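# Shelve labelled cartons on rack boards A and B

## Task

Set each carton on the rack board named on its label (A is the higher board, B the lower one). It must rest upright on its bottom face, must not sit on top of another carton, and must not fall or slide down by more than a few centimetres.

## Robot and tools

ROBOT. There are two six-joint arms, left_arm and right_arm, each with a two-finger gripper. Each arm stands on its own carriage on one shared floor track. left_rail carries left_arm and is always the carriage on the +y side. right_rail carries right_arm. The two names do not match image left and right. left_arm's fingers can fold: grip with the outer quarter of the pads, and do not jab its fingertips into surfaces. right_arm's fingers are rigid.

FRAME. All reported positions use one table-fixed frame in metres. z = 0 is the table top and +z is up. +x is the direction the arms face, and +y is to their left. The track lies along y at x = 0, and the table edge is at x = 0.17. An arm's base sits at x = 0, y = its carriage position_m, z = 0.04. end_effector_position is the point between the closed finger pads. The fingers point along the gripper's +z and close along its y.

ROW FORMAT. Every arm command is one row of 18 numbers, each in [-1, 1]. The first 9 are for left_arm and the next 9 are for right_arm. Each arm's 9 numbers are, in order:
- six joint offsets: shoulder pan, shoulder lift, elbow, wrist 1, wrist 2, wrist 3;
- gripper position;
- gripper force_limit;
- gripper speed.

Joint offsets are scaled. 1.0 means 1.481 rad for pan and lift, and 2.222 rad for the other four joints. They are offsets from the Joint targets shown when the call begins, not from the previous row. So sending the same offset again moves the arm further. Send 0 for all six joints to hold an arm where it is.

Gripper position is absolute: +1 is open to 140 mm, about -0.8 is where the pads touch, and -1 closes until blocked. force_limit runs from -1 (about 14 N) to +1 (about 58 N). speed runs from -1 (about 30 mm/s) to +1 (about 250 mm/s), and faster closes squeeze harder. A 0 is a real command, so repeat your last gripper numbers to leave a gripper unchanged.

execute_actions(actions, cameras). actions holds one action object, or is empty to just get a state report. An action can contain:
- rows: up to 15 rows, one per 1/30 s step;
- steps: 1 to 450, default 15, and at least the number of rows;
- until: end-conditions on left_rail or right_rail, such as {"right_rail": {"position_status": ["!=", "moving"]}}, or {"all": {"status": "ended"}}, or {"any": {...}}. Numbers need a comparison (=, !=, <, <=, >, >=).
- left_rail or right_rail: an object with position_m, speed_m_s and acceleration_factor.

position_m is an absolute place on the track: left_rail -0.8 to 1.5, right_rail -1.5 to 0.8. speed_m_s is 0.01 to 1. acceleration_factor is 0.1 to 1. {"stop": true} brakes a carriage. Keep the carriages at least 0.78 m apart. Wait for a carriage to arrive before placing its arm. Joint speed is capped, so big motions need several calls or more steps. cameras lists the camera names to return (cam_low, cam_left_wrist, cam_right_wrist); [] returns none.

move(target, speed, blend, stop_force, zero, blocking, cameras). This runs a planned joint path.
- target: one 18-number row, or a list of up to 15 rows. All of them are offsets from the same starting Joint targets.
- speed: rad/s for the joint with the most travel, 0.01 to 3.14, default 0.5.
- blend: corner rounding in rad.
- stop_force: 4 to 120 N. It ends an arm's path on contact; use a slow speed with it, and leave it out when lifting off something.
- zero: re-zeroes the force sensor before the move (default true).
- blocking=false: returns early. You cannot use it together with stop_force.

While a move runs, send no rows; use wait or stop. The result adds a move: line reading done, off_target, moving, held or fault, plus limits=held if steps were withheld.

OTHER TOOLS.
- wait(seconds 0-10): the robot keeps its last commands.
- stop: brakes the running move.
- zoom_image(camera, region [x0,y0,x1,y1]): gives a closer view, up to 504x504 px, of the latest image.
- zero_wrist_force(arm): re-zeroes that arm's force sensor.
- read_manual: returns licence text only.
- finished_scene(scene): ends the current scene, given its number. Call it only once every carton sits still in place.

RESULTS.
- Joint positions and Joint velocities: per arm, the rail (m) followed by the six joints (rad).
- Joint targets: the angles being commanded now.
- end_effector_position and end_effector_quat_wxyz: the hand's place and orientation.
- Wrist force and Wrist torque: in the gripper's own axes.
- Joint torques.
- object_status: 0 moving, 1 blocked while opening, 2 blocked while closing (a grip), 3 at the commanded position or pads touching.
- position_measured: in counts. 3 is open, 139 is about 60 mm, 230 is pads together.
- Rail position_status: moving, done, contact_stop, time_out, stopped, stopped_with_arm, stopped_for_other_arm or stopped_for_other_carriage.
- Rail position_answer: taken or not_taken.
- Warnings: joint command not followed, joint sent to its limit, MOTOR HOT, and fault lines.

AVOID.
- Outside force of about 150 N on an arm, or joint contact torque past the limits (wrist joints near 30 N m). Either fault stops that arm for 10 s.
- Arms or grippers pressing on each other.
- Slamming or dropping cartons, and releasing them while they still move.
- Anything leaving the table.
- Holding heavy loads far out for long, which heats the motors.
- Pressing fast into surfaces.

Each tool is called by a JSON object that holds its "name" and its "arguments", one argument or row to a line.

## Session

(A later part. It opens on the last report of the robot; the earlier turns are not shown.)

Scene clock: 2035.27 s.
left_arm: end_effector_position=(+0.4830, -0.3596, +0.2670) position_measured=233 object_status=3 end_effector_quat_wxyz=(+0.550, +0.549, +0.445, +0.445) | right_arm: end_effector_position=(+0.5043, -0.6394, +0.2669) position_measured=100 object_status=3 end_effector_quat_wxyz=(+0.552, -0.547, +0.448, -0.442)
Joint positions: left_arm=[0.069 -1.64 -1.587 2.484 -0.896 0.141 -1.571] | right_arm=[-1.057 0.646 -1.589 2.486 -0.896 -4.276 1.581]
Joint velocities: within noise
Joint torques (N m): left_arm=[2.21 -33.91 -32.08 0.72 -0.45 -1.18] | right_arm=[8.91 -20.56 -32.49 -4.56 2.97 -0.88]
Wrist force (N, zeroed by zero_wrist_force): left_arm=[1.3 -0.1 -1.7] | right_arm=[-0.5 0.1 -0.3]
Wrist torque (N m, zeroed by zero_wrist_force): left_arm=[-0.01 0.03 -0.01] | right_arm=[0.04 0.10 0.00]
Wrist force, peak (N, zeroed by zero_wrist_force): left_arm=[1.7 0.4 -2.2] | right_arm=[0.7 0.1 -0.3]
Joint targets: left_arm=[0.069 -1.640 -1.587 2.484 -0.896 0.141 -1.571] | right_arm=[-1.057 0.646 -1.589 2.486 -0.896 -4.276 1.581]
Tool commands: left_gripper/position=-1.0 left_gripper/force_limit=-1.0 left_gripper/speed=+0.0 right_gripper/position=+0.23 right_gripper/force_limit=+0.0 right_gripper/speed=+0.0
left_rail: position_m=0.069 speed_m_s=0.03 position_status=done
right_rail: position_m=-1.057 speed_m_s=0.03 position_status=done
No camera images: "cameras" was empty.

{"name": "execute_actions", "arguments": {
  "actions": [
    {"left_rail": {"position_m": 0.0665}, "right_rail": {"position_m": -1.0545}, "steps": 60, "until": {"all": {"status": "ended"}}}
  ],
  "cameras": []
}}

{"name": "execute_actions", "arguments": {
  "actions": [
    {"left_rail": {"position_m": 0.064}, "right_rail": {"position_m": -1.052}, "steps": 60, "until": {"all": {"status": "ended"}}}
  ],
  "cameras": []
}}

Scene clock: 2041.13 s.
left_arm: end_effector_position=(+0.4830, -0.3620, +0.2670) position_measured=233 object_status=3 end_effector_quat_wxyz=(+0.550, +0.549, +0.445, +0.445) | right_arm: end_effector_position=(+0.5043, -0.6370, +0.2669) position_measured=100 object_status=3 end_effector_quat_wxyz=(+0.552, -0.547, +0.448, -0.442)
Joint positions: left_arm=[0.067 -1.64 -1.587 2.484 -0.896 0.141 -1.571] | right_arm=[-1.055 0.646 -1.589 2.486 -0.896 -4.276 1.581]
Joint velocities: within noise
Joint torques (N m): left_arm=[9.11 -47.65 -37.34 0.98 0.66 -1.34] | right_arm=[8.53 -20.96 -34.73 -3.06 2.68 -0.68]
Wrist force (N, zeroed by zero_wrist_force): left_arm=[7.7 1.2 -2.7] | right_arm=[1.4 -0.1 -1.2]
Wrist torque (N m, zeroed by zero_wrist_force): left_arm=[0.03 0.25 -0.02] | right_arm=[0.04 0.02 -0.06]
Wrist force, peak (N, zeroed by zero_wrist_force): left_arm=[7.7 1.2 -2.7] | right_arm=[1.4 -0.1 -1.2]
Joint targets: left_arm=[0.066 -1.640 -1.587 2.484 -0.896 0.141 -1.571] | right_arm=[-1.054 0.646 -1.589 2.486 -0.896 -4.276 1.581]
Tool commands: left_gripper/position=-1.0 left_gripper/force_limit=-1.0 left_gripper/speed=+0.0 right_gripper/position=+0.23 right_gripper/force_limit=+0.0 right_gripper/speed=+0.0
left_rail: position_m=0.067 position_m_goal=0.066 speed_m_s=0.03 position_status=done
right_rail: position_m=-1.055 position_m_goal=-1.054 speed_m_s=0.03 position_status=done
No camera images: "cameras" was empty.

Scene clock: 2041.60 s.
left_arm: end_effector_position=(+0.4830, -0.3646, +0.2670) position_measured=233 object_status=3 end_effector_quat_wxyz=(+0.550, +0.549, +0.445, +0.445) | right_arm: end_effector_position=(+0.5043, -0.6345, +0.2669) position_measured=100 object_status=3 end_effector_quat_wxyz=(+0.552, -0.547, +0.448, -0.442)
Joint positions: left_arm=[0.064 -1.64 -1.587 2.484 -0.896 0.141 -1.571] | right_arm=[-1.052 0.646 -1.589 2.486 -0.896 -4.276 1.581]
Joint velocities: within noise
Joint torques (N m): left_arm=[7.5 -47.56 -38.16 1.36 1.21 -1.76] | right_arm=[7 -20.91 -35.09 -2.56 0.96 -0.56]
Wrist force (N, zeroed by zero_wrist_force): left_arm=[9.8 0.7 -3.3] | right_arm=[6.1 0.2 -1.2]
Wrist torque (N m, zeroed by zero_wrist_force): left_arm=[-0.08 0.32 -0.03] | right_arm=[-0.01 0.06 -0.24]
Wrist force, peak (N, zeroed by zero_wrist_force): left_arm=[9.8 1.3 -3.5] | right_arm=[6.2 0.5 -1.6]
Joint targets: left_arm=[0.064 -1.640 -1.587 2.484 -0.896 0.141 -1.571] | right_arm=[-1.052 0.646 -1.589 2.486 -0.896 -4.276 1.581]
Tool commands: left_gripper/position=-1.0 left_gripper/force_limit=-1.0 left_gripper/speed=+0.0 right_gripper/position=+0.23 right_gripper/force_limit=+0.0 right_gripper/speed=+0.0
left_rail: position_m=0.064 speed_m_s=0.03 position_status=done
right_rail: position_m=-1.052 speed_m_s=0.03 position_status=done
No camera images: "cameras" was empty.

{"name": "execute_actions", "arguments": {
  "actions": [
    {"left_rail": {"position_m": 0.061}, "right_rail": {"position_m": -1.049}, "steps": 60, "until": {"all": {"status": "ended"}}}
  ],
  "cameras": []
}}

{"name": "execute_actions", "arguments": {
  "actions": [
    {"left_rail": {"position_m": 0.0595}, "right_rail": {"position_m": -1.0475}, "steps": 60, "until": {"all": {"status": "ended"}}}
  ],
  "cameras": []
}}

Scene clock: 2049.07 s.
left_arm: end_effector_position=(+0.4831, -0.3674, +0.2670) position_measured=233 object_status=3 end_effector_quat_wxyz=(+0.550, +0.549, +0.445, +0.445) | right_arm: end_effector_position=(+0.5043, -0.6315, +0.2669) position_measured=100 object_status=3 end_effector_quat_wxyz=(+0.552, -0.547, +0.448, -0.442)
Joint positions: left_arm=[0.061 -1.64 -1.587 2.484 -0.896 0.14 -1.571] | right_arm=[-1.049 0.646 -1.589 2.486 -0.896 -4.276 1.581]
Joint velocities: within noise
Joint torques (N m): left_arm=[-11.51 -41.6 -43.92 -2.7 16.1 -1.18] | right_arm=[8.37 -21.73 -33.77 -1.08 -7.06 -0.83]
Wrist force (N, zeroed by zero_wrist_force): left_arm=[43.8 11.4 -16.1] | right_arm=[44.3 -9.7 -11.9]
Wrist torque (N m, zeroed by zero_wrist_force): left_arm=[-0.23 1.60 -0.16] | right_arm=[-0.30 0.48 -0.59]
Wrist force, peak (N, zeroed by zero_wrist_force): left_arm=[43.8 11.4 -16.1] | right_arm=[44.3 -9.7 -11.9]
Joint targets: left_arm=[0.061 -1.640 -1.587 2.484 -0.896 0.141 -1.571] | right_arm=[-1.049 0.646 -1.589 2.486 -0.896 -4.276 1.581]
Tool commands: left_gripper/position=-1.0 left_gripper/force_limit=-1.0 left_gripper/speed=+0.0 right_gripper/position=+0.23 right_gripper/force_limit=+0.0 right_gripper/speed=+0.0
left_rail: position_m=0.061 speed_m_s=0.03 position_status=done
right_rail: position_m=-1.049 speed_m_s=0.03 position_status=done
No camera images: "cameras" was empty.

Scene clock: 2049.50 s.
left_arm: end_effector_position=(+0.4831, -0.3688, +0.2669) position_measured=233 object_status=3 end_effector_quat_wxyz=(+0.549, +0.549, +0.445, +0.445) | right_arm: end_effector_position=(+0.5043, -0.6301, +0.2669) position_measured=100 object_status=3 end_effector_quat_wxyz=(+0.552, -0.547, +0.448, -0.442)
Joint positions: left_arm=[0.06 -1.64 -1.587 2.484 -0.896 0.14 -1.571] | right_arm=[-1.048 0.645 -1.589 2.486 -0.896 -4.276 1.581]
Joint velocities: within noise
Joint torques (N m): left_arm=[-22.08 -36.49 -54.95 -5.81 27.51 -1.79] | right_arm=[18.98 -21.93 -37.44 -0.89 -15.19 -0.54]
Wrist force (N, zeroed by zero_wrist_force): left_arm=[63.5 17.9 -19.9] | right_arm=[67.3 -17.7 -20.7]
Wrist torque (N m, zeroed by zero_wrist_force): left_arm=[-0.44 2.21 -0.25] | right_arm=[-0.60 0.10 -0.98]
Wrist force, peak (N, zeroed by zero_wrist_force): left_arm=[63.5 17.9 -19.9] | right_arm=[67.3 -17.7 -20.7]
Joint targets: left_arm=[0.060 -1.640 -1.587 2.484 -0.896 0.141 -1.571] | right_arm=[-1.047 0.646 -1.589 2.486 -0.896 -4.276 1.581]
Tool commands: left_gripper/position=-1.0 left_gripper/force_limit=-1.0 left_gripper/speed=+0.0 right_gripper/position=+0.23 right_gripper/force_limit=+0.0 right_gripper/speed=+0.0
left_rail: position_m=0.060 position_m_goal=0.059 speed_m_s=0.03 position_status=done
right_rail: position_m=-1.048 speed_m_s=0.03 position_status=done
No camera images: "cameras" was empty.

{"name": "execute_actions", "arguments": {
  "actions": [
    {"left_rail": {"position_m": 0.061}, "right_rail": {"position_m": -1.049}, "steps": 60, "until": {"all": {"status": "ended"}}}
  ],
  "cameras": ["cam_left_wrist", "cam_right_wrist"]
}}

Scene clock: 2055.03 s.
left_arm: end_effector_position=(+0.4830, -0.3677, +0.2670) position_measured=233 object_status=3 end_effector_quat_wxyz=(+0.550, +0.549, +0.445, +0.445) | right_arm: end_effector_position=(+0.5043, -0.6313, +0.2670) position_measured=100 object_status=3 end_effector_quat_wxyz=(+0.552, -0.547, +0.448, -0.442)
Joint positions: left_arm=[0.061 -1.64 -1.587 2.484 -0.897 0.141 -1.571] | right_arm=[-1.049 0.646 -1.589 2.486 -0.896 -4.276 1.581]
Joint velocities: within noise
Joint torques (N m): left_arm=[-36.38 -2.46 -62.7 -8.95 19.35 -1.36] | right_arm=[32.12 -22.94 -42.95 -0.63 -16.88 -0.49]
Wrist force (N, zeroed by zero_wrist_force): left_arm=[46.1 9.2 -12.4] | right_arm=[44.6 -6.0 -8.2]
Wrist torque (N m, zeroed by zero_wrist_force): left_arm=[-0.26 1.70 -0.15] | right_arm=[0.12 0.63 -0.68]
Wrist force, peak (N, zeroed by zero_wrist_force): left_arm=[65.6 17.1 -20.6] | right_arm=[69.3 -18.1 -21.3]
Joint targets: left_arm=[0.061 -1.640 -1.587 2.484 -0.896 0.141 -1.571] | right_arm=[-1.049 0.646 -1.589 2.486 -0.896 -4.276 1.581]
Tool commands: left_gripper/position=-1.0 left_gripper/force_limit=-1.0 left_gripper/speed=+0.0 right_gripper/position=+0.23 right_gripper/force_limit=+0.0 right_gripper/speed=+0.0
left_rail: position_m=0.061 speed_m_s=0.03 position_status=done
right_rail: position_m=-1.049 speed_m_s=0.03 position_status=done
camera_calibration:
cam_left_wrist: T_world_to_cam=[[-0.0181322, 0.00212271, 0.999833, -0.248406], [-0.526623, -0.850064, -0.00774567, -0.0600373], [0.849906, -0.526675, 0.0165314, -0.425768], [0, 0, 0, 1]] pos_world=[0.325742, -0.27475, 0.254938]
cam_right_wrist: T_world_to_cam=[[-0.0194857, 0.0295941, -0.999372, 0.30226], [-0.50044, 0.865048, 0.035374, 0.790725], [0.865552, 0.500815, -0.00204596, 0.056307], [0, 0, 0, 1]] pos_world=[0.352863, -0.72116, 0.274215]
Images, in order (width x height): cam_left_wrist 672x504, cam_right_wrist 672x504.

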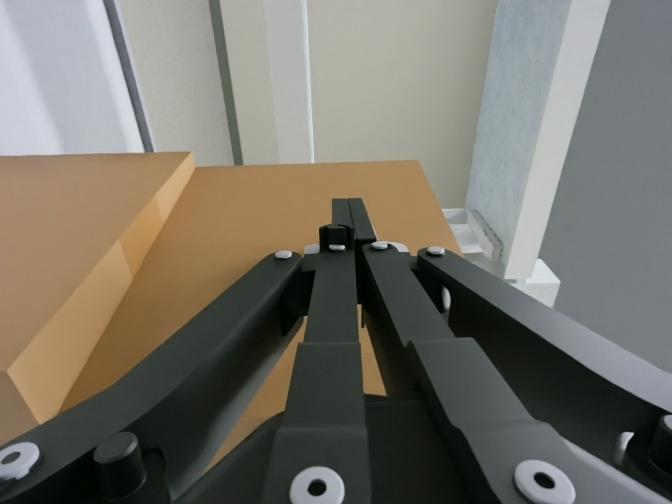

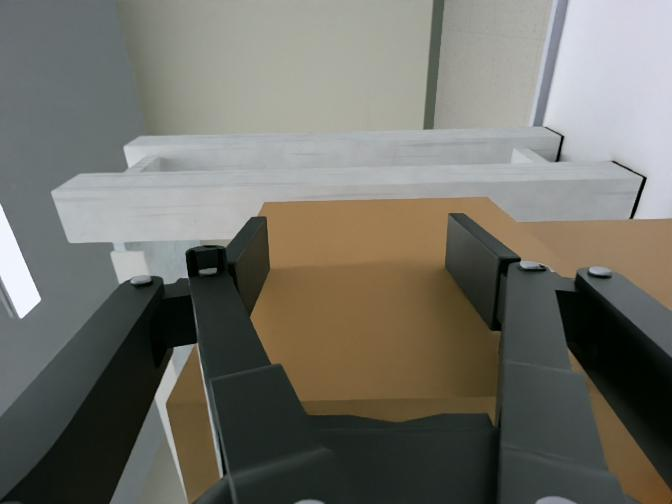

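{"name": "move", "arguments": {
  "target": [0, -0.016569, -0.004317, 0.015361, 0, 0, -1, -1, 0, 0, -0.01661, -0.004328, 0.015399, 0, 0, 0.23, 0, 0],
  "speed": 0.03,
  "cameras": ["cam_low", "cam_left_wrist", "cam_right_wrist"]
}}

Scene clock: 2090.30 s.
left_arm: end_effector_position=(+0.4830, -0.3676, +0.2789) position_measured=233 object_status=3 end_effector_quat_wxyz=(+0.550, +0.549, +0.445, +0.445) | right_arm: end_effector_position=(+0.5043, -0.6315, +0.2789) position_measured=100 object_status=3 end_effector_quat_wxyz=(+0.552, -0.547, +0.448, -0.442)
Joint positions: left_arm=[0.061 -1.64 -1.612 2.474 -0.863 0.141 -1.571] | right_arm=[-1.049 0.646 -1.614 2.476 -0.862 -4.276 1.581]
Joint velocities: within noise
Joint torques (N m): left_arm=[-13.08 -50.33 -73.37 -1.31 9.1 -1.34] | right_arm=[8.7 -46.06 -55.92 -3.71 -6.39 -0.4]
Wrist force (N, zeroed by zero_wrist_force): left_arm=[40.6 -10.1 -9.9] | right_arm=[42.5 11.1 -6.0]
Wrist torque (N m, zeroed by zero_wrist_force): left_arm=[0.23 1.49 0.10] | right_arm=[-0.45 0.73 -0.22]
Wrist force, peak (N, zeroed by zero_wrist_force): left_arm=[46.1 9.9 -12.0] | right_arm=[44.4 -6.9 -8.4]
Joint targets: left_arm=[0.061 -1.640 -1.612 2.474 -0.862 0.141 -1.571] | right_arm=[-1.049 0.646 -1.614 2.476 -0.862 -4.276 1.581]
left_rail: position_m=0.061 speed_m_s=0.03 position_status=done
right_rail: position_m=-1.049 speed_m_s=0.03 position_status=done
move: done
camera_calibration:
cam_left_wrist: T_world_to_cam=[[-0.018131, 0.00211886, 0.999833, -0.260306], [-0.526316, -0.850254, -0.00774235, -0.0600126], [0.850096, -0.526369, 0.0165311, -0.425891], [0, 0, 0, 1]] pos_world=[0.325743, -0.27465, 0.266838]
cam_right_wrist: T_world_to_cam=[[-0.0194749, 0.0296005, -0.999372, 0.31416], [-0.500129, 0.865228, 0.0353733, 0.790499], [0.865732, 0.500504, -0.00204617, 0.0561432], [0, 0, 0, 1]] pos_world=[0.352864, -0.721361, 0.286115]

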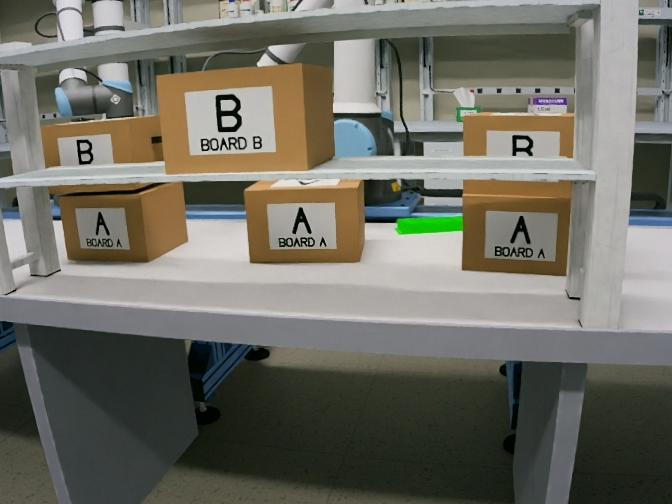

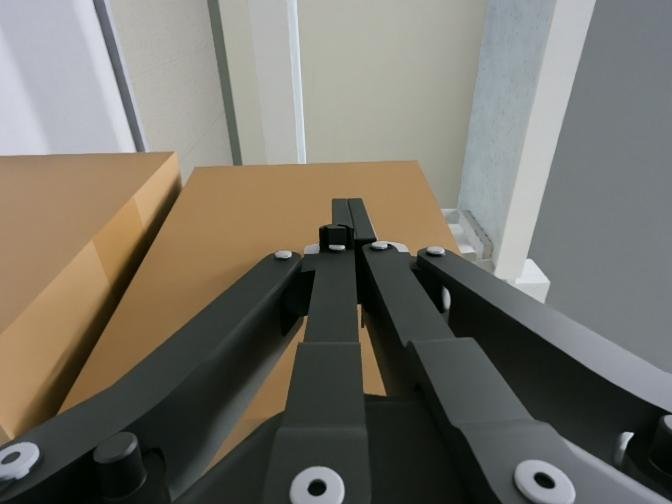

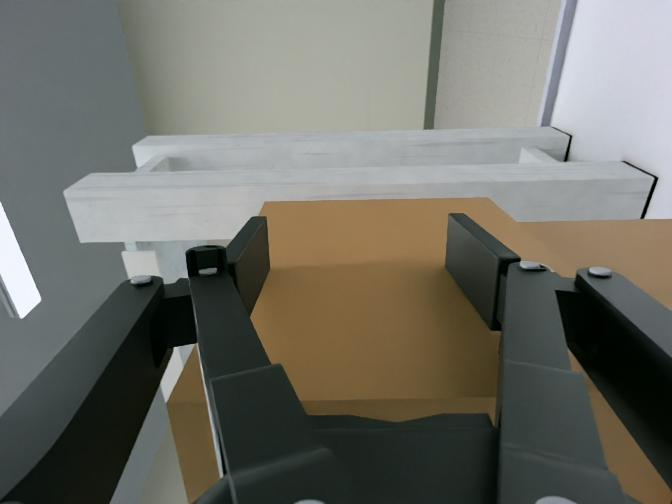

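{"name": "move", "arguments": {
  "target": [
    [0, -0.038465, -0.011841, 0.037478, 0, 0, -1, -1, 0, 0, -0.038547, -0.011869, 0.037561, 0, 0, 0.23, 0, 0],
    [0, -0.07271, -0.02507, 0.073533, 0, 0, -1, -1, 0, 0, -0.072851, -0.025127, 0.073683, 0, 0, 0.23, 0, 0],
    [0, -0.100952, -0.038561, 0.105847, 0, 0, -1, -1, 0, 0, -0.101129, -0.038645, 0.106049, 0, 0, 0.23, 0, 0],
    [0.030417, -0.131373, -0.023945, 0.111507, 0.020274, 0, -1, -1, 0, 0.025941, -0.053922, -0.063517, 0.099456, 0.01729, 0, 0.23, 0, 0],
    [0.066142, -0.160319, -0.011063, 0.117918, 0.044085, 0, -1, -1, 0, 0.047774, -0.010172, -0.089124, 0.095903, 0.031842, 0, 0.23, 0, 0],
    [0.108128, -0.186704, -0.000161, 0.124602, 0.072069, 0, -1, -1, 0, 0.066334, 0.030786, -0.115383, 0.094863, 0.044213, 0, 0.23, 0, 0],
    [0.157279, -0.209334, 0.008579, 0.130946, 0.104829, 0, -1, -1, 0, 0.082321, 0.069544, -0.14229, 0.095938, 0.054869, 0, 0.23, 0, 0],
    [0.214248, -0.226922, 0.014999, 0.136249, 0.1428, 0, -1, -1, 0, 0.096247, 0.106589, -0.169859, 0.098816, 0.06415, 0, 0.23, 0, 0]
  ],
  "speed": [0.07, 0.07, 0.07, 0.09, 0.09, 0.09, 0.09, 0.09],
  "blend": 0.012,
  "cameras": ["cam_low", "cam_left_wrist", "cam_right_wrist"]
}}

Scene clock: 2211.47 s.
left_arm: end_effector_position=(+0.5655, -0.2177, +0.3670) position_measured=233 object_status=3 end_effector_quat_wxyz=(+0.550, +0.549, +0.445, +0.445) | right_arm: end_effector_position=(+0.5817, -0.4816, +0.3669) position_measured=100 object_status=3 end_effector_quat_wxyz=(+0.552, -0.547, +0.448, -0.442)
Joint positions: left_arm=[0.061 -1.322 -1.948 2.508 -0.56 0.458 -1.571] | right_arm=[-1.049 0.788 -1.456 2.099 -0.643 -4.133 1.581]
Joint velocities: within noise
Joint torques (N m): left_arm=[-8.74 -26.43 -54.4 -2.28 22.34 -1.22] | right_arm=[36.03 -46.47 -63.58 -3.86 -5.82 -0.52]
Wrist force (N, zeroed by zero_wrist_force): left_arm=[39.9 -8.4 -9.4] | right_arm=[41.2 10.4 -6.6]
Wrist torque (N m, zeroed by zero_wrist_force): left_arm=[0.27 1.48 0.07] | right_arm=[-0.37 0.68 -0.31]
Wrist force, peak (N, zeroed by zero_wrist_force): left_arm=[45.2 -10.0 -10.9] | right_arm=[46.9 11.4 -7.0]
Joint targets: left_arm=[0.061 -1.322 -1.948 2.508 -0.560 0.458 -1.571] | right_arm=[-1.049 0.788 -1.456 2.099 -0.643 -4.133 1.581]
left_rail: position_m=0.061 speed_m_s=0.03 position_status=done
right_rail: position_m=-1.049 speed_m_s=0.03 position_status=done
move: done
camera_calibration:
cam_left_wrist: T_world_to_cam=[[-0.0181327, 0.00211622, 0.999833, -0.347213], [-0.526316, -0.850254, -0.00774548, 0.111545], [0.850096, -0.526369, 0.0165312, -0.418577], [0, 0, 0, 1]] pos_world=[0.408243, -0.12475, 0.354938]
cam_right_wrist: T_world_to_cam=[[-0.0195623, 0.02955, -0.999372, 0.399283], [-0.500169, 0.865205, 0.0353735, 0.696398], [0.865707, 0.500546, -0.00214547, -0.0856371], [0, 0, 0, 1]] pos_world=[0.430264, -0.571461, 0.374214]

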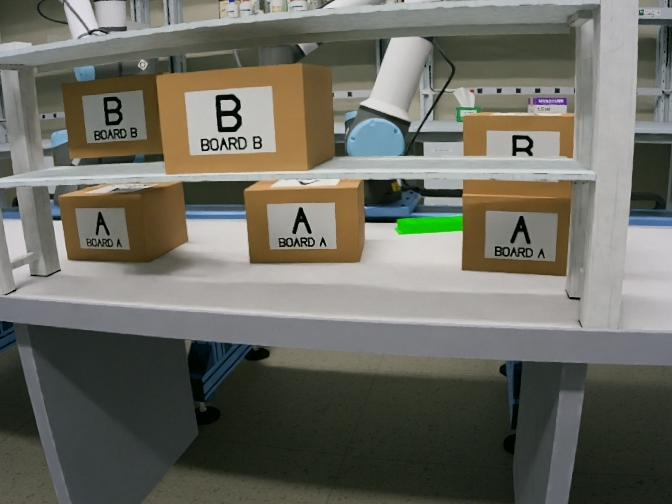

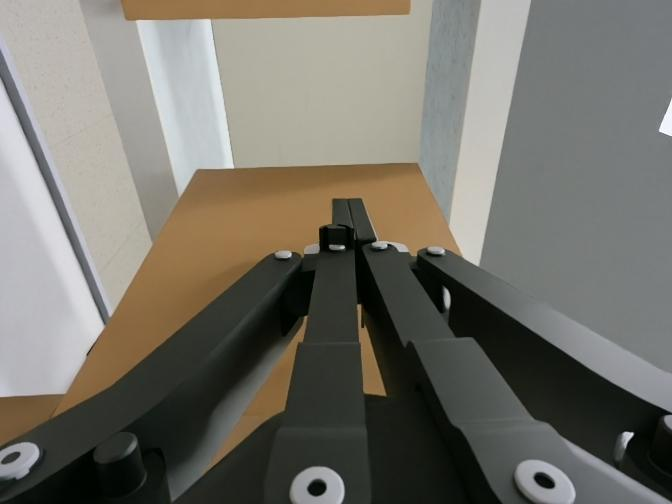

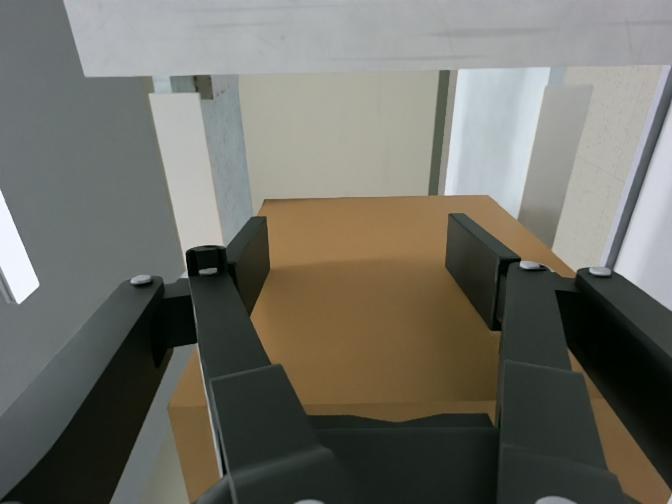

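{"name": "zoom_image", "arguments": {
  "camera": "cam_low",
  "region": [40, 30, 200, 200]
}}

Scaled by 2.965.

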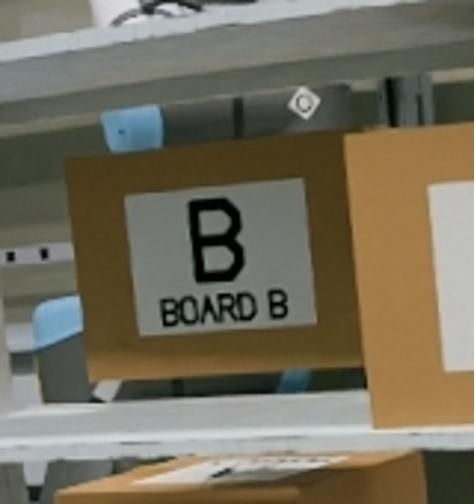

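{"name": "zoom_image", "arguments": {
  "camera": "cam_low",
  "region": [30, 40, 130, 115]
}}

Scaled by 5.040.

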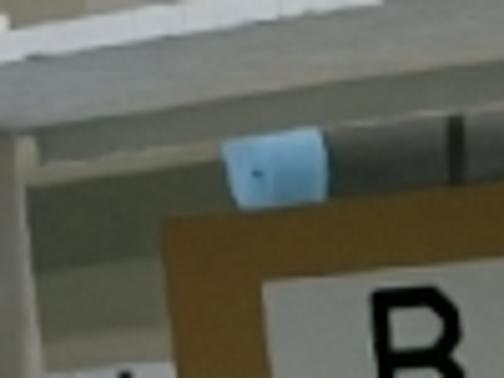

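{"name": "move", "arguments": {
  "target": [
    [0.073051, 0.042836, -0.016207, -0.012344, 0.04869, 0, -1, -1, 0, -0.025583, 0.014562, -0.011328, 0.001622, -0.017052, 0, 0.23, 0, 0],
    [0.136773, 0.083795, -0.033596, -0.022254, 0.091161, 0, -1, -1, 0, -0.049511, 0.030122, -0.023731, 0.003654, -0.033, 0, 0.23, 0, 0],
    [0.192504, 0.122901, -0.052034, -0.029882, 0.128307, 0, -1, -1, 0, -0.071862, 0.046563, -0.03717, 0.006135, -0.047897, 0, 0.23, 0, 0],
    [0.241427, 0.160265, -0.071416, -0.035403, 0.160915, 0, -1, -1, 0, -0.092719, 0.063791, -0.05161, 0.009092, -0.061799, 0, 0.23, 0, 0],
    [0.284564, 0.196065, -0.091658, -0.039023, 0.189667, 0, -1, -1, 0, -0.112175, 0.08172, -0.067025, 0.012557, -0.074766, 0, 0.23, 0, 0],
    [0.322782, 0.230475, -0.112694, -0.040922, 0.21514, 0, -1, -1, 0, -0.130321, 0.100286, -0.083391, 0.016549, -0.086861, 0, 0.23, 0, 0]
  ],
  "speed": 0.1,
  "blend": 0.012,
  "cameras": ["cam_low", "cam_left_wrist", "cam_right_wrist"]
}}

Scene clock: 2315.57 s.
left_arm: end_effector_position=(+0.7507, -0.2175, +0.3669) position_measured=233 object_status=3 end_effector_quat_wxyz=(+0.550, +0.549, +0.445, +0.445) | right_arm: end_effector_position=(+0.7564, -0.4815, +0.3668) position_measured=100 object_status=3 end_effector_quat_wxyz=(+0.552, -0.547, +0.448, -0.442)
Joint positions: left_arm=[0.061 -0.844 -1.607 2.257 -0.651 0.936 -1.571] | right_arm=[-1.049 0.595 -1.308 1.914 -0.606 -4.326 1.581]
Joint velocities: within noise
Joint torques (N m): left_arm=[-21.72 -17.38 -72.45 -12.78 21.89 -1.88] | right_arm=[13.72 -66.14 -64.44 -4.44 -21.63 -0.4]
Wrist force (N, zeroed by zero_wrist_force): left_arm=[39.9 -8.2 -7.8] | right_arm=[40.9 12.5 -7.6]
Wrist torque (N m, zeroed by zero_wrist_force): left_arm=[0.24 1.48 0.08] | right_arm=[-0.56 0.62 -0.66]
Wrist force, peak (N, zeroed by zero_wrist_force): left_arm=[43.2 -8.5 -9.1] | right_arm=[44.6 12.4 -8.1]
Joint targets: left_arm=[0.061 -0.844 -1.607 2.257 -0.651 0.936 -1.571] | right_arm=[-1.049 0.595 -1.308 1.914 -0.606 -4.326 1.581]
left_rail: position_m=0.061 speed_m_s=0.03 position_status=done
right_rail: position_m=-1.049 speed_m_s=0.03 position_status=done
move: done
camera_calibration:
cam_left_wrist: T_world_to_cam=[[-0.0180497, 0.00206153, 0.999835, -0.343911], [-0.526245, -0.850298, -0.00774693, 0.209141], [0.850142, -0.526298, 0.0164325, -0.575893], [0, 0, 0, 1]] pos_world=[0.593443, -0.12455, 0.354938]
cam_right_wrist: T_world_to_cam=[[-0.0195623, 0.02955, -0.999372, 0.402599], [-0.500169, 0.865205, 0.0353735, 0.783745], [0.865707, 0.500546, -0.00214547, -0.237013], [0, 0, 0, 1]] pos_world=[0.605064, -0.571361, 0.374114]

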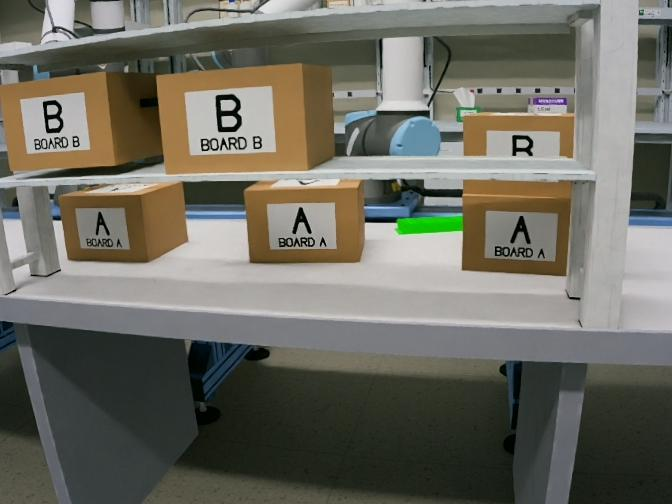

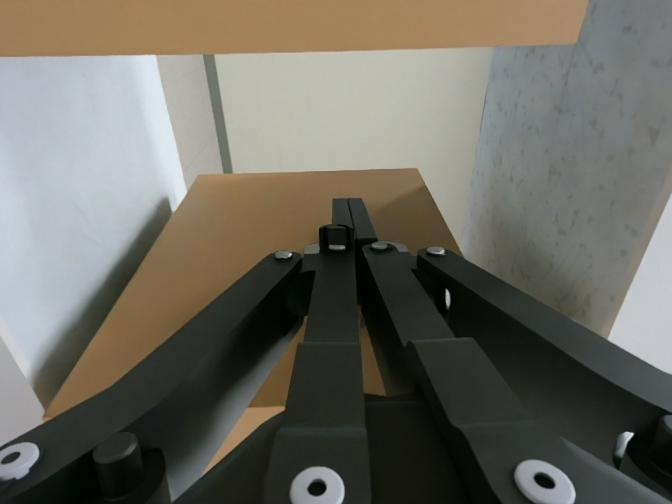

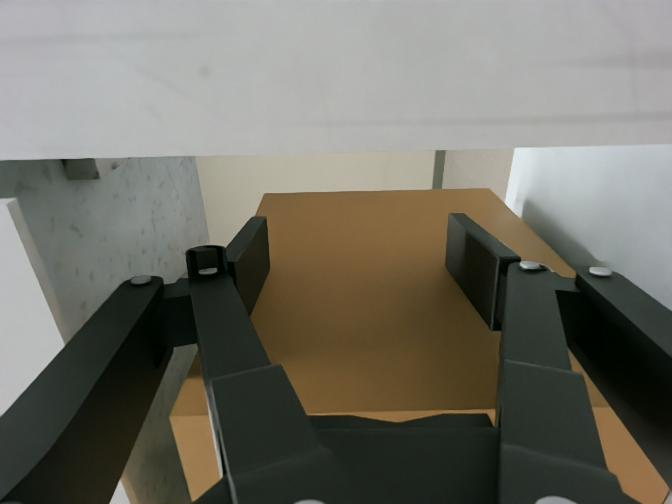

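{"name": "move", "arguments": {
  "target": [0, 0.010593, 0.005213, -0.012273, 0, 0, -1, -1, 0, 0, 0.008134, 0.004267, -0.009689, 0, 0, 0.23, 0, 0],
  "speed": 0.025,
  "cameras": []
}}

{"name": "move", "arguments": {
  "target": [0, 0.002649, 0.001303, -0.003069, 0, 0, -1, -1, 0, 0, 0.002034, 0.001067, -0.002423, 0, 0, 0.23, 0, 0],
  "speed": 0.01,
  "cameras": ["cam_low"]
}}

Scene clock: 2335.00 s.
left_arm: end_effector_position=(+0.7508, -0.2175, +0.3550) position_measured=233 object_status=3 end_effector_quat_wxyz=(+0.550, +0.549, +0.445, +0.445) | right_arm: end_effector_position=(+0.7565, -0.4815, +0.3549) position_measured=100 object_status=3 end_effector_quat_wxyz=(+0.552, -0.547, +0.448, -0.442)
Joint positions: left_arm=[0.061 -0.844 -1.591 2.269 -0.678 0.936 -1.571] | right_arm=[-1.049 0.595 -1.296 1.923 -0.627 -4.326 1.581]
Joint velocities: within noise
Joint torques (N m): left_arm=[-21.4 -20.93 -50.89 -13.74 21.88 -1.59] | right_arm=[17.11 -67.18 -46.6 -16.97 -21.33 -0.65]
Wrist force (N, zeroed by zero_wrist_force): left_arm=[39.4 -8.5 -7.9] | right_arm=[40.6 12.1 -7.7]
Wrist torque (N m, zeroed by zero_wrist_force): left_arm=[0.26 1.48 0.10] | right_arm=[-0.54 0.58 -0.57]
Wrist force, peak (N, zeroed by zero_wrist_force): left_arm=[41.2 -8.1 -8.1] | right_arm=[42.3 11.4 -7.9]
Joint targets: left_arm=[0.061 -0.844 -1.591 2.269 -0.678 0.936 -1.571] | right_arm=[-1.049 0.595 -1.296 1.923 -0.627 -4.326 1.581]
left_rail: position_m=0.061 speed_m_s=0.03 position_status=done
right_rail: position_m=-1.049 speed_m_s=0.03 position_status=done
move: done
No camera images: "cameras" was empty.

Scene clock: 2335.90 s.
left_arm: end_effector_position=(+0.7508, -0.2175, +0.3520) position_measured=233 object_status=3 end_effector_quat_wxyz=(+0.550, +0.549, +0.445, +0.445) | right_arm: end_effector_position=(+0.7565, -0.4815, +0.3519) position_measured=100 object_status=3 end_effector_quat_wxyz=(+0.552, -0.547, +0.448, -0.442)
Joint positions: left_arm=[0.061 -0.844 -1.587 2.272 -0.684 0.936 -1.571] | right_arm=[-1.049 0.595 -1.293 1.925 -0.633 -4.326 1.581]
Joint velocities: within noise
Joint torques (N m): left_arm=[-19.46 -21.02 -52 -13.33 21.81 -1.47] | right_arm=[18.3 -66.46 -46.7 -17.23 -21.4 -0.21]
Wrist force (N, zeroed by zero_wrist_force): left_arm=[39.1 -8.7 -7.7] | right_arm=[40.0 11.7 -7.5]
Wrist torque (N m, zeroed by zero_wrist_force): left_arm=[0.18 1.44 0.10] | right_arm=[-0.57 0.59 -0.57]
Wrist force, peak (N, zeroed by zero_wrist_force): left_arm=[39.5 -8.3 -7.9] | right_arm=[40.9 12.0 -7.6]
Joint targets: left_arm=[0.061 -0.844 -1.587 2.272 -0.685 0.936 -1.571] | right_arm=[-1.049 0.595 -1.293 1.926 -0.633 -4.326 1.581]
left_rail: position_m=0.061 speed_m_s=0.03 position_status=done
right_rail: position_m=-1.049 speed_m_s=0.03 position_status=done
move: done
Images, in order (width x height): cam_low 672x504.

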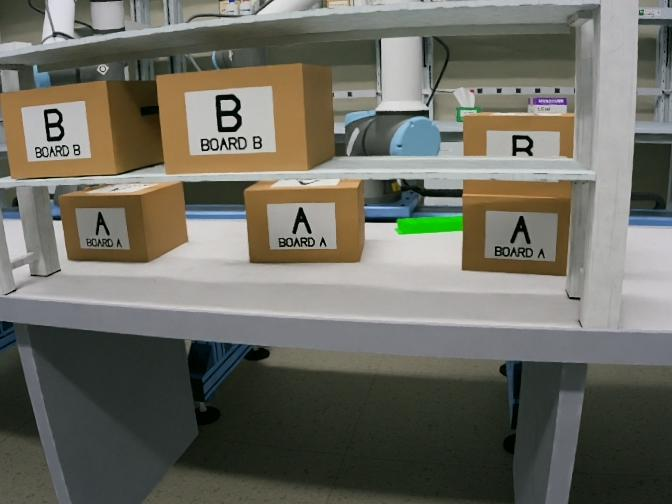

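{"name": "move", "arguments": {
  "target": [0, 0.001766, 0.000869, -0.002046, 0, 0, -1, -1, 0, 0, 0.001356, 0.000711, -0.001615, 0, 0, 0.23, 0, 0],
  "speed": 0.01,
  "cameras": []
}}

{"name": "move", "arguments": {
  "target": [0, 0.001766, 0.000869, -0.002046, 0, 0, -1, -1, 0, 0, 0.001356, 0.000711, -0.001615, 0, 0, 0.23, 0, 0],
  "speed": 0.01,
  "cameras": []
}}

Scene clock: 2342.77 s.
left_arm: end_effector_position=(+0.7508, -0.2174, +0.3500) position_measured=233 object_status=3 end_effector_quat_wxyz=(+0.550, +0.549, +0.445, +0.445) | right_arm: end_effector_position=(+0.7565, -0.4815, +0.3499) position_measured=100 object_status=3 end_effector_quat_wxyz=(+0.552, -0.547, +0.448, -0.442)
Joint positions: left_arm=[0.061 -0.844 -1.585 2.274 -0.689 0.936 -1.571] | right_arm=[-1.049 0.595 -1.291 1.927 -0.636 -4.326 1.581]
Joint velocities: within noise
Joint torques (N m): left_arm=[-23.25 -19.75 -50.29 -13.15 20.2 -1.64] | right_arm=[22.34 -66.1 -46.89 -17.02 -19.71 -0.38]
Wrist force (N, zeroed by zero_wrist_force): left_arm=[38.8 -7.3 -7.7] | right_arm=[39.9 11.4 -7.6]
Wrist torque (N m, zeroed by zero_wrist_force): left_arm=[0.34 1.42 0.10] | right_arm=[-0.48 0.50 -0.57]
Wrist force, peak (N, zeroed by zero_wrist_force): left_arm=[39.8 -8.4 -7.7] | right_arm=[41.0 11.6 -7.9]
Joint targets: left_arm=[0.061 -0.844 -1.584 2.274 -0.689 0.936 -1.571] | right_arm=[-1.049 0.595 -1.291 1.927 -0.636 -4.326 1.581]
left_rail: position_m=0.061 speed_m_s=0.03 position_status=done
right_rail: position_m=-1.049 speed_m_s=0.03 position_status=done
move: done
No camera images: "cameras" was empty.

Scene clock: 2343.47 s.
left_arm: end_effector_position=(+0.7507, -0.2174, +0.3482) position_measured=233 object_status=3 end_effector_quat_wxyz=(+0.550, +0.549, +0.445, +0.445) | right_arm: end_effector_position=(+0.7565, -0.4815, +0.3480) position_measured=100 object_status=3 end_effector_quat_wxyz=(+0.552, -0.547, +0.448, -0.442)
Joint positions: left_arm=[0.061 -0.844 -1.582 2.276 -0.694 0.936 -1.571] | right_arm=[-1.049 0.595 -1.289 1.929 -0.64 -4.326 1.581]
Joint velocities: within noise
Joint torques (N m): left_arm=[-23.71 -6.53 -37.92 -6.47 19.9 -1.38] | right_arm=[20.67 -54.65 -38.9 -12.37 -19.56 -0.48]
Wrist force (N, zeroed by zero_wrist_force): left_arm=[43.2 9.7 -7.5] | right_arm=[42.5 -1.1 -9.1]
Wrist torque (N m, zeroed by zero_wrist_force): left_arm=[-0.18 1.57 -0.12] | right_arm=[-1.06 0.56 -0.29]
Wrist force, peak (N, zeroed by zero_wrist_force): left_arm=[43.2 9.7 -7.5] | right_arm=[42.1 9.6 -7.0]
Joint targets: left_arm=[0.061 -0.844 -1.582 2.276 -0.694 0.936 -1.571] | right_arm=[-1.049 0.595 -1.289 1.929 -0.640 -4.326 1.581]
left_rail: position_m=0.061 speed_m_s=0.03 position_status=done
right_rail: position_m=-1.049 speed_m_s=0.03 position_status=done
move: done
No camera images: "cameras" was empty.

{"name": "move", "arguments": {
  "target": [0, -0.000883, -0.000435, 0.001023, 0, 0, -1, -1, 0, 0, 0, 0, 0, 0, 0, 0.23, 0, 0],
  "speed": 0.01,
  "cameras": []
}}

{"name": "execute_actions", "arguments": {
  "actions": [
    {"left_rail": {"position_m": 0.084}, "right_rail": {"position_m": -1.071}, "steps": 90, "until": {"all": {"status": "ended"}}}
  ],
  "cameras": ["cam_low", "cam_left_wrist", "cam_right_wrist"]
}}

Scene clock: 2354.47 s.
left_arm: end_effector_position=(+0.7507, -0.2174, +0.3488) position_measured=233 object_status=3 end_effector_quat_wxyz=(+0.549, +0.549, +0.445, +0.445) | right_arm: end_effector_position=(+0.7564, -0.4815, +0.3478) position_measured=100 object_status=3 end_effector_quat_wxyz=(+0.552, -0.547, +0.448, -0.442)
Joint positions: left_arm=[0.061 -0.844 -1.583 2.275 -0.691 0.936 -1.571] | right_arm=[-1.049 0.595 -1.289 1.929 -0.64 -4.326 1.581]
Joint velocities: within noise
Joint torques (N m): left_arm=[-25.03 -56.04 -67.26 -1.9 19 -1.62] | right_arm=[24.84 -52.12 -39.85 -3.38 -18.4 -0.43]
Wrist force (N, zeroed by zero_wrist_force): left_arm=[39.5 -2.8 -6.0] | right_arm=[42.7 -1.7 -7.9]
Wrist torque (N m, zeroed by zero_wrist_force): left_arm=[0.07 1.57 0.02] | right_arm=[-1.08 0.49 -0.23]
Wrist force, peak (N, zeroed by zero_wrist_force): left_arm=[43.4 12.2 -8.5] | right_arm=[43.1 -2.3 -9.8]
Joint targets: left_arm=[0.061 -0.844 -1.583 2.275 -0.691 0.936 -1.571] | right_arm=[-1.049 0.595 -1.289 1.929 -0.640 -4.326 1.581]
left_rail: position_m=0.061 speed_m_s=0.03 position_status=done
right_rail: position_m=-1.049 speed_m_s=0.03 position_status=done
move: done
No camera images: "cameras" was empty.

Scene clock: 2355.63 s.
left_arm: end_effector_position=(+0.7507, -0.1945, +0.3490) position_measured=233 object_status=3 end_effector_quat_wxyz=(+0.550, +0.549, +0.445, +0.445) | right_arm: end_effector_position=(+0.7564, -0.5035, +0.3478) position_measured=100 object_status=3 end_effector_quat_wxyz=(+0.552, -0.547, +0.448, -0.442)
Joint positions: left_arm=[0.084 -0.844 -1.583 2.275 -0.691 0.936 -1.571] | right_arm=[-1.071 0.595 -1.288 1.929 -0.64 -4.326 1.581]
Joint velocities: within noise
Joint torques (N m): left_arm=[9.27 -59.8 -29.79 -3.02 -1.57 -1.56] | right_arm=[-14.43 -76.62 -40.46 -0.32 2.86 -0.52]
Wrist force (N, zeroed by zero_wrist_force): left_arm=[0.0 0.3 -0.1] | right_arm=[3.1 -0.4 -0.9]
Wrist torque (N m, zeroed by zero_wrist_force): left_arm=[0.06 0.02 0.01] | right_arm=[-0.08 -0.81 -0.01]
Wrist force, peak (N, zeroed by zero_wrist_force): left_arm=[39.8 -3.2 -6.4] | right_arm=[42.5 -1.7 -8.3]
Joint targets: left_arm=[0.084 -0.844 -1.583 2.275 -0.691 0.936 -1.571] | right_arm=[-1.071 0.595 -1.289 1.929 -0.640 -4.326 1.581]
Tool commands: left_gripper/position=-1.0 left_gripper/force_limit=-1.0 left_gripper/speed=+0.0 right_gripper/position=+0.23 right_gripper/force_limit=+0.0 right_gripper/speed=+0.0
left_rail: position_m=0.084 speed_m_s=0.03 position_status=done
right_rail: position_m=-1.071 speed_m_s=0.03 position_status=done
camera_calibration:
cam_left_wrist: T_world_to_cam=[[-0.0180481, 0.00206417, 0.999835, -0.325962], [-0.526245, -0.850298, -0.00774381, 0.228558], [0.850142, -0.526298, 0.0164325, -0.563492], [0, 0, 0, 1]] pos_world=[0.593443, -0.10155, 0.336938]
cam_right_wrist: T_world_to_cam=[[-0.0195623, 0.02955, -0.999372, 0.384259], [-0.500169, 0.865205, 0.0353735, 0.803401], [0.865707, 0.500546, -0.00214547, -0.225955], [0, 0, 0, 1]] pos_world=[0.604964, -0.593361, 0.355114]

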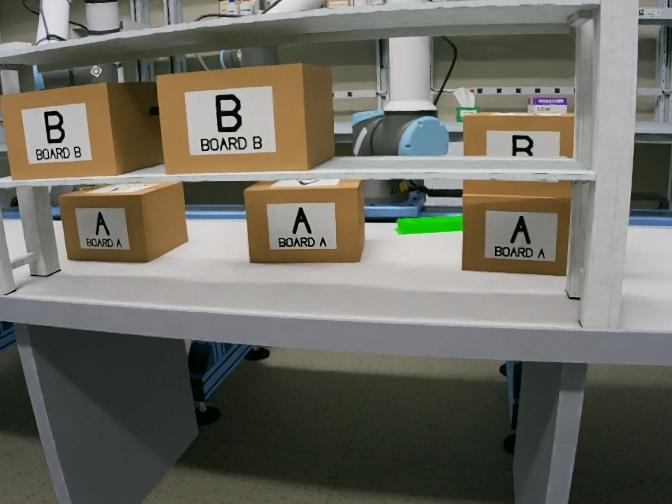

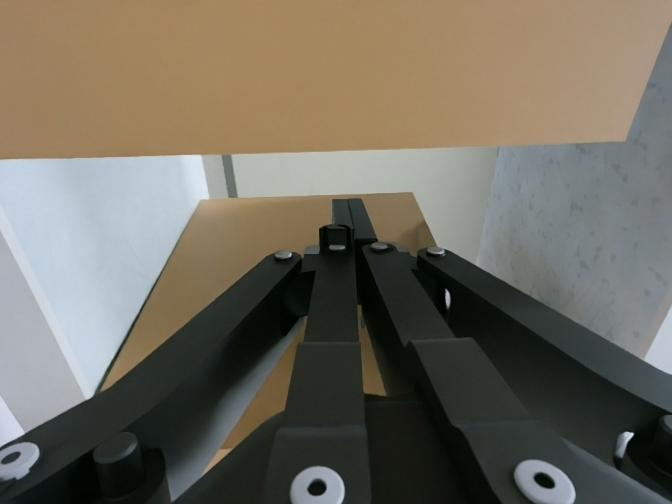

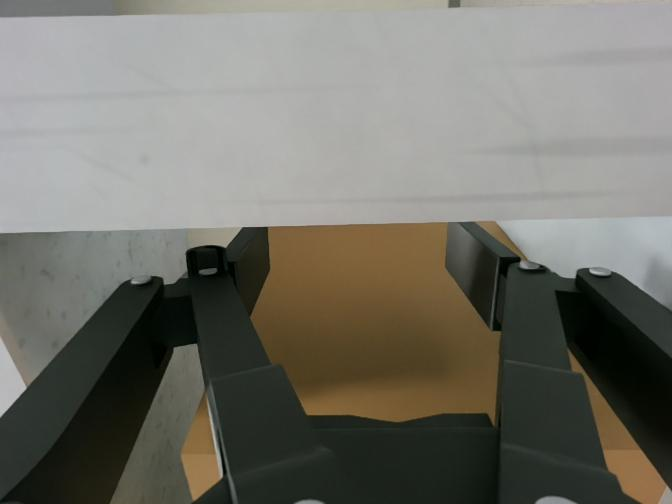

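{"name": "move", "arguments": {
  "target": [
    [-0.081355, -0.086101, 0.033459, 0.02393, -0.054225, 0, -1, -1, 0, 0.037602, -0.049375, 0.025025, 0.007885, 0.025062, 0, 0.23, 0, 0],
    [-0.186009, -0.162571, 0.071279, 0.037079, -0.123979, 0, -1, -1, 0, 0.08081, -0.083044, 0.052904, 0.002447, 0.053861, 0, 0.23, 0, 0],
    [-0.322782, -0.246366, 0.104875, 0.059333, -0.21514, 0, -1, -1, 0, 0.130321, -0.113166, 0.076635, -0.001207, 0.086861, 0, 0.23, 0, 0],
    [-0.465549, -0.18719, -0.010312, 0.135078, -0.227036, 0, -1, -1, 0, 0.16947, -0.361618, 0.134216, 0.10681, 0.196215, 0, 0.23, 0, 0]
  ],
  "speed": [0.15, 0.25, 0.3, 0.4],
  "blend": 0.03,
  "cameras": ["cam_low"]
}}

{"name": "execute_actions", "arguments": {
  "actions": [
    {"left_rail": {"position_m": 1.145, "speed_m_s": 0.4}, "steps": 200, "until": {"left_rail": {"position_status": ["!=", "moving"]}}}
  ],
  "cameras": []
}}

{"name": "execute_actions", "arguments": {
  "actions": [
    {"right_rail": {"position_m": -0.095, "speed_m_s": 0.4}, "steps": 200, "until": {"right_rail": {"position_status": ["!=", "moving"]}}}
  ],
  "cameras": ["cam_low", "cam_left_wrist", "cam_right_wrist"]
}}

Scene clock: 2448.87 s.
left_arm: end_effector_position=(+0.5016, -0.3934, +0.4699) position_measured=233 object_status=3 end_effector_quat_wxyz=(+0.588, +0.588, +0.393, +0.392) | right_arm: end_effector_position=(+0.4569, -0.6686, +0.4699) position_measured=100 object_status=3 end_effector_quat_wxyz=(+0.509, -0.503, +0.497, -0.491)
Joint positions: left_arm=[0.084 -1.534 -1.861 2.252 -0.391 0.431 -1.571] | right_arm=[-1.071 0.846 -1.824 2.227 -0.403 -3.89 1.581]
Joint velocities: within noise
Joint torques (N m): left_arm=[-16.14 0.94 -57.69 1.13 -1.71 -1.69] | right_arm=[11.75 -30.18 -31.91 1.13 3.8 -0.29]
Wrist force (N, zeroed by zero_wrist_force): left_arm=[-0.2 0.1 -0.3] | right_arm=[3.0 0.0 -1.0]
Wrist torque (N m, zeroed by zero_wrist_force): left_arm=[0.01 0.04 -0.02] | right_arm=[-0.01 -0.67 0.00]
Wrist force, peak (N, zeroed by zero_wrist_force): left_arm=[-3.1 1.9 -0.3] | right_arm=[4.5 -1.0 -3.0]
Joint targets: left_arm=[0.084 -1.534 -1.860 2.252 -0.391 0.431 -1.571] | right_arm=[-1.071 0.846 -1.824 2.227 -0.403 -3.890 1.581]
left_rail: position_m=0.084 speed_m_s=0.03 position_status=done
right_rail: position_m=-1.071 speed_m_s=0.03 position_status=done
move: done
Images, in order (width x height): cam_low 672x504.

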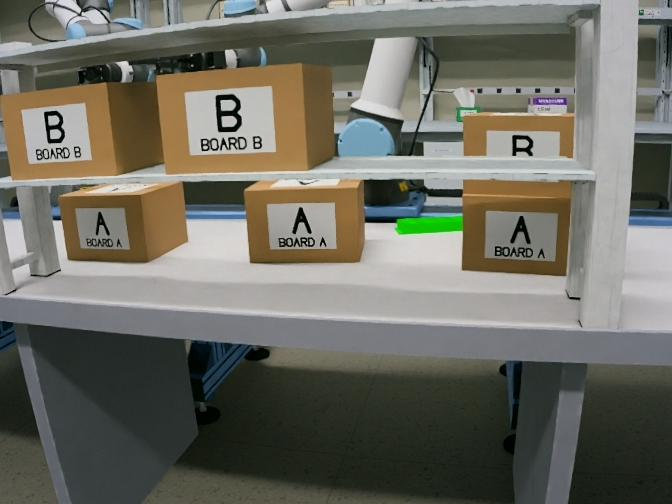

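Scene clock: 2453.77 s.
left_arm: end_effector_position=(+0.5015, +0.6675, +0.4700) position_measured=233 object_status=3 end_effector_quat_wxyz=(+0.588, +0.588, +0.392, +0.392) | right_arm: end_effector_position=(+0.4568, -0.6687, +0.4700) position_measured=100 object_status=3 end_effector_quat_wxyz=(+0.509, -0.503, +0.497, -0.491)
Joint positions: left_arm=[1.145 -1.534 -1.86 2.252 -0.391 0.431 -1.571] | right_arm=[-1.071 0.846 -1.824 2.227 -0.403 -3.89 1.581]
Joint velocities: within noise
Joint torques (N m): left_arm=[-9.82 -12.05 -49.64 0.77 1.5 -1.29] | right_arm=[9.99 -32.73 -40.8 0.62 3.01 -0.23]
Wrist force (N, zeroed by zero_wrist_force): left_arm=[-0.2 0.3 -0.3] | right_arm=[3.0 -0.1 -1.4]
Wrist torque (N m, zeroed by zero_wrist_force): left_arm=[0.07 0.03 -0.02] | right_arm=[-0.04 -0.66 0.00]
Wrist force, peak (N, zeroed by zero_wrist_force): left_arm=[-0.8 0.2 0.2] | right_arm=[3.4 0.1 -1.3]
Joint targets: left_arm=[1.145 -1.534 -1.860 2.252 -0.391 0.431 -1.571] | right_arm=[-1.071 0.846 -1.824 2.227 -0.403 -3.890 1.581]
Tool commands: left_gripper/position=-1.0 left_gripper/force_limit=-1.0 left_gripper/speed=+0.0 right_gripper/position=+0.23 right_gripper/force_limit=+0.0 right_gripper/speed=+0.0
left_rail: position_m=1.145 speed_m_s=0.40 position_status=done
right_rail: position_m=-1.071 speed_m_s=0.03 position_status=done
No camera images: "cameras" was empty.

Scene clock: 2458.43 s.
left_arm: end_effector_position=(+0.5015, +0.6675, +0.4700) position_measured=233 object_status=3 end_effector_quat_wxyz=(+0.588, +0.588, +0.392, +0.392) | right_arm: end_effector_position=(+0.4568, +0.3072, +0.4700) position_measured=100 object_status=3 end_effector_quat_wxyz=(+0.509, -0.503, +0.497, -0.491)
Joint positions: left_arm=[1.145 -1.534 -1.86 2.252 -0.391 0.431 -1.571] | right_arm=[-0.095 0.846 -1.824 2.227 -0.403 -3.89 1.581]
Joint velocities: within noise
Joint torques (N m): left_arm=[-4.93 -23.42 -41.32 1.02 1.51 -1.26] | right_arm=[9.51 -11.17 -46.56 -0.32 2.41 0.06]
Wrist force (N, zeroed by zero_wrist_force): left_arm=[-0.3 0.0 0.0] | right_arm=[2.9 0.1 -1.4]
Wrist torque (N m, zeroed by zero_wrist_force): left_arm=[0.02 0.08 -0.02] | right_arm=[-0.02 -0.65 0.00]
Wrist force, peak (N, zeroed by zero_wrist_force): left_arm=[-0.4 0.5 -0.4] | right_arm=[4.0 0.1 -1.3]
Joint targets: left_arm=[1.145 -1.534 -1.860 2.252 -0.391 0.431 -1.571] | right_arm=[-0.095 0.846 -1.824 2.227 -0.403 -3.890 1.581]
Tool commands: left_gripper/position=-1.0 left_gripper/force_limit=-1.0 left_gripper/speed=+0.0 right_gripper/position=+0.23 right_gripper/force_limit=+0.0 right_gripper/speed=+0.0
left_rail: position_m=1.145 speed_m_s=0.40 position_status=done
right_rail: position_m=-0.095 speed_m_s=0.40 position_status=done
camera_calibration:
cam_left_wrist: T_world_to_cam=[[-0.0174333, 0.00541685, 0.999833, -0.455781], [-0.673755, -0.738914, -0.00774451, 0.831011], [0.738749, -0.673778, 0.0165314, 0.254242], [0, 0, 0, 1]] pos_world=[0.364131, 0.787818, 0.457938]
cam_right_wrist: T_world_to_cam=[[-0.013698, 0.0326774, -0.999372, 0.472844], [-0.332471, 0.94245, 0.0353732, -0.152528], [0.943014, 0.332747, -0.0020454, -0.355954], [0, 0, 0, 1]] pos_world=[0.291436, 0.246741, 0.477215]

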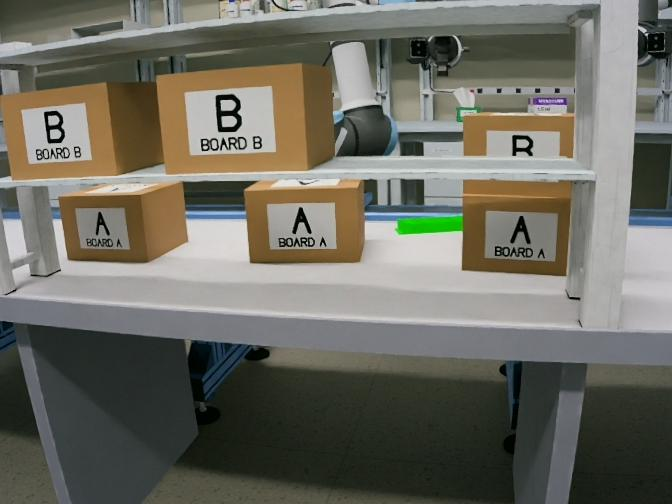

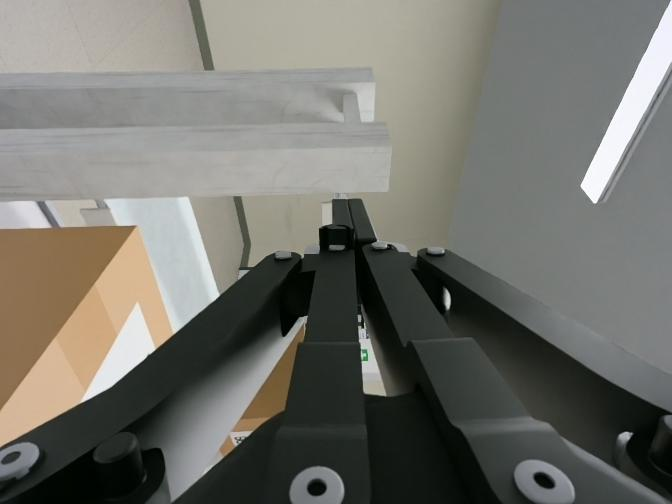

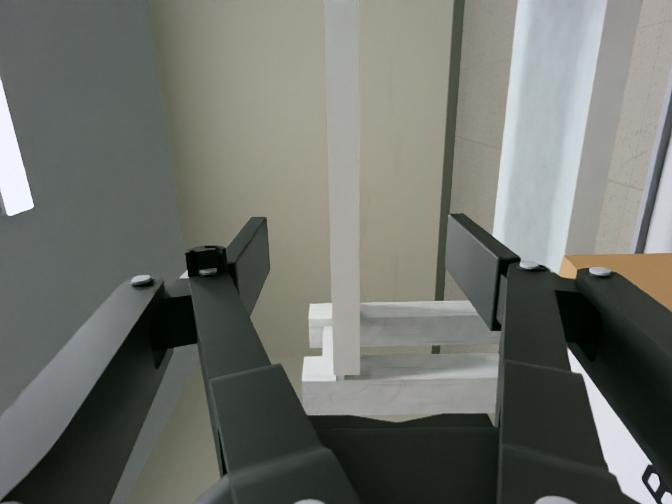

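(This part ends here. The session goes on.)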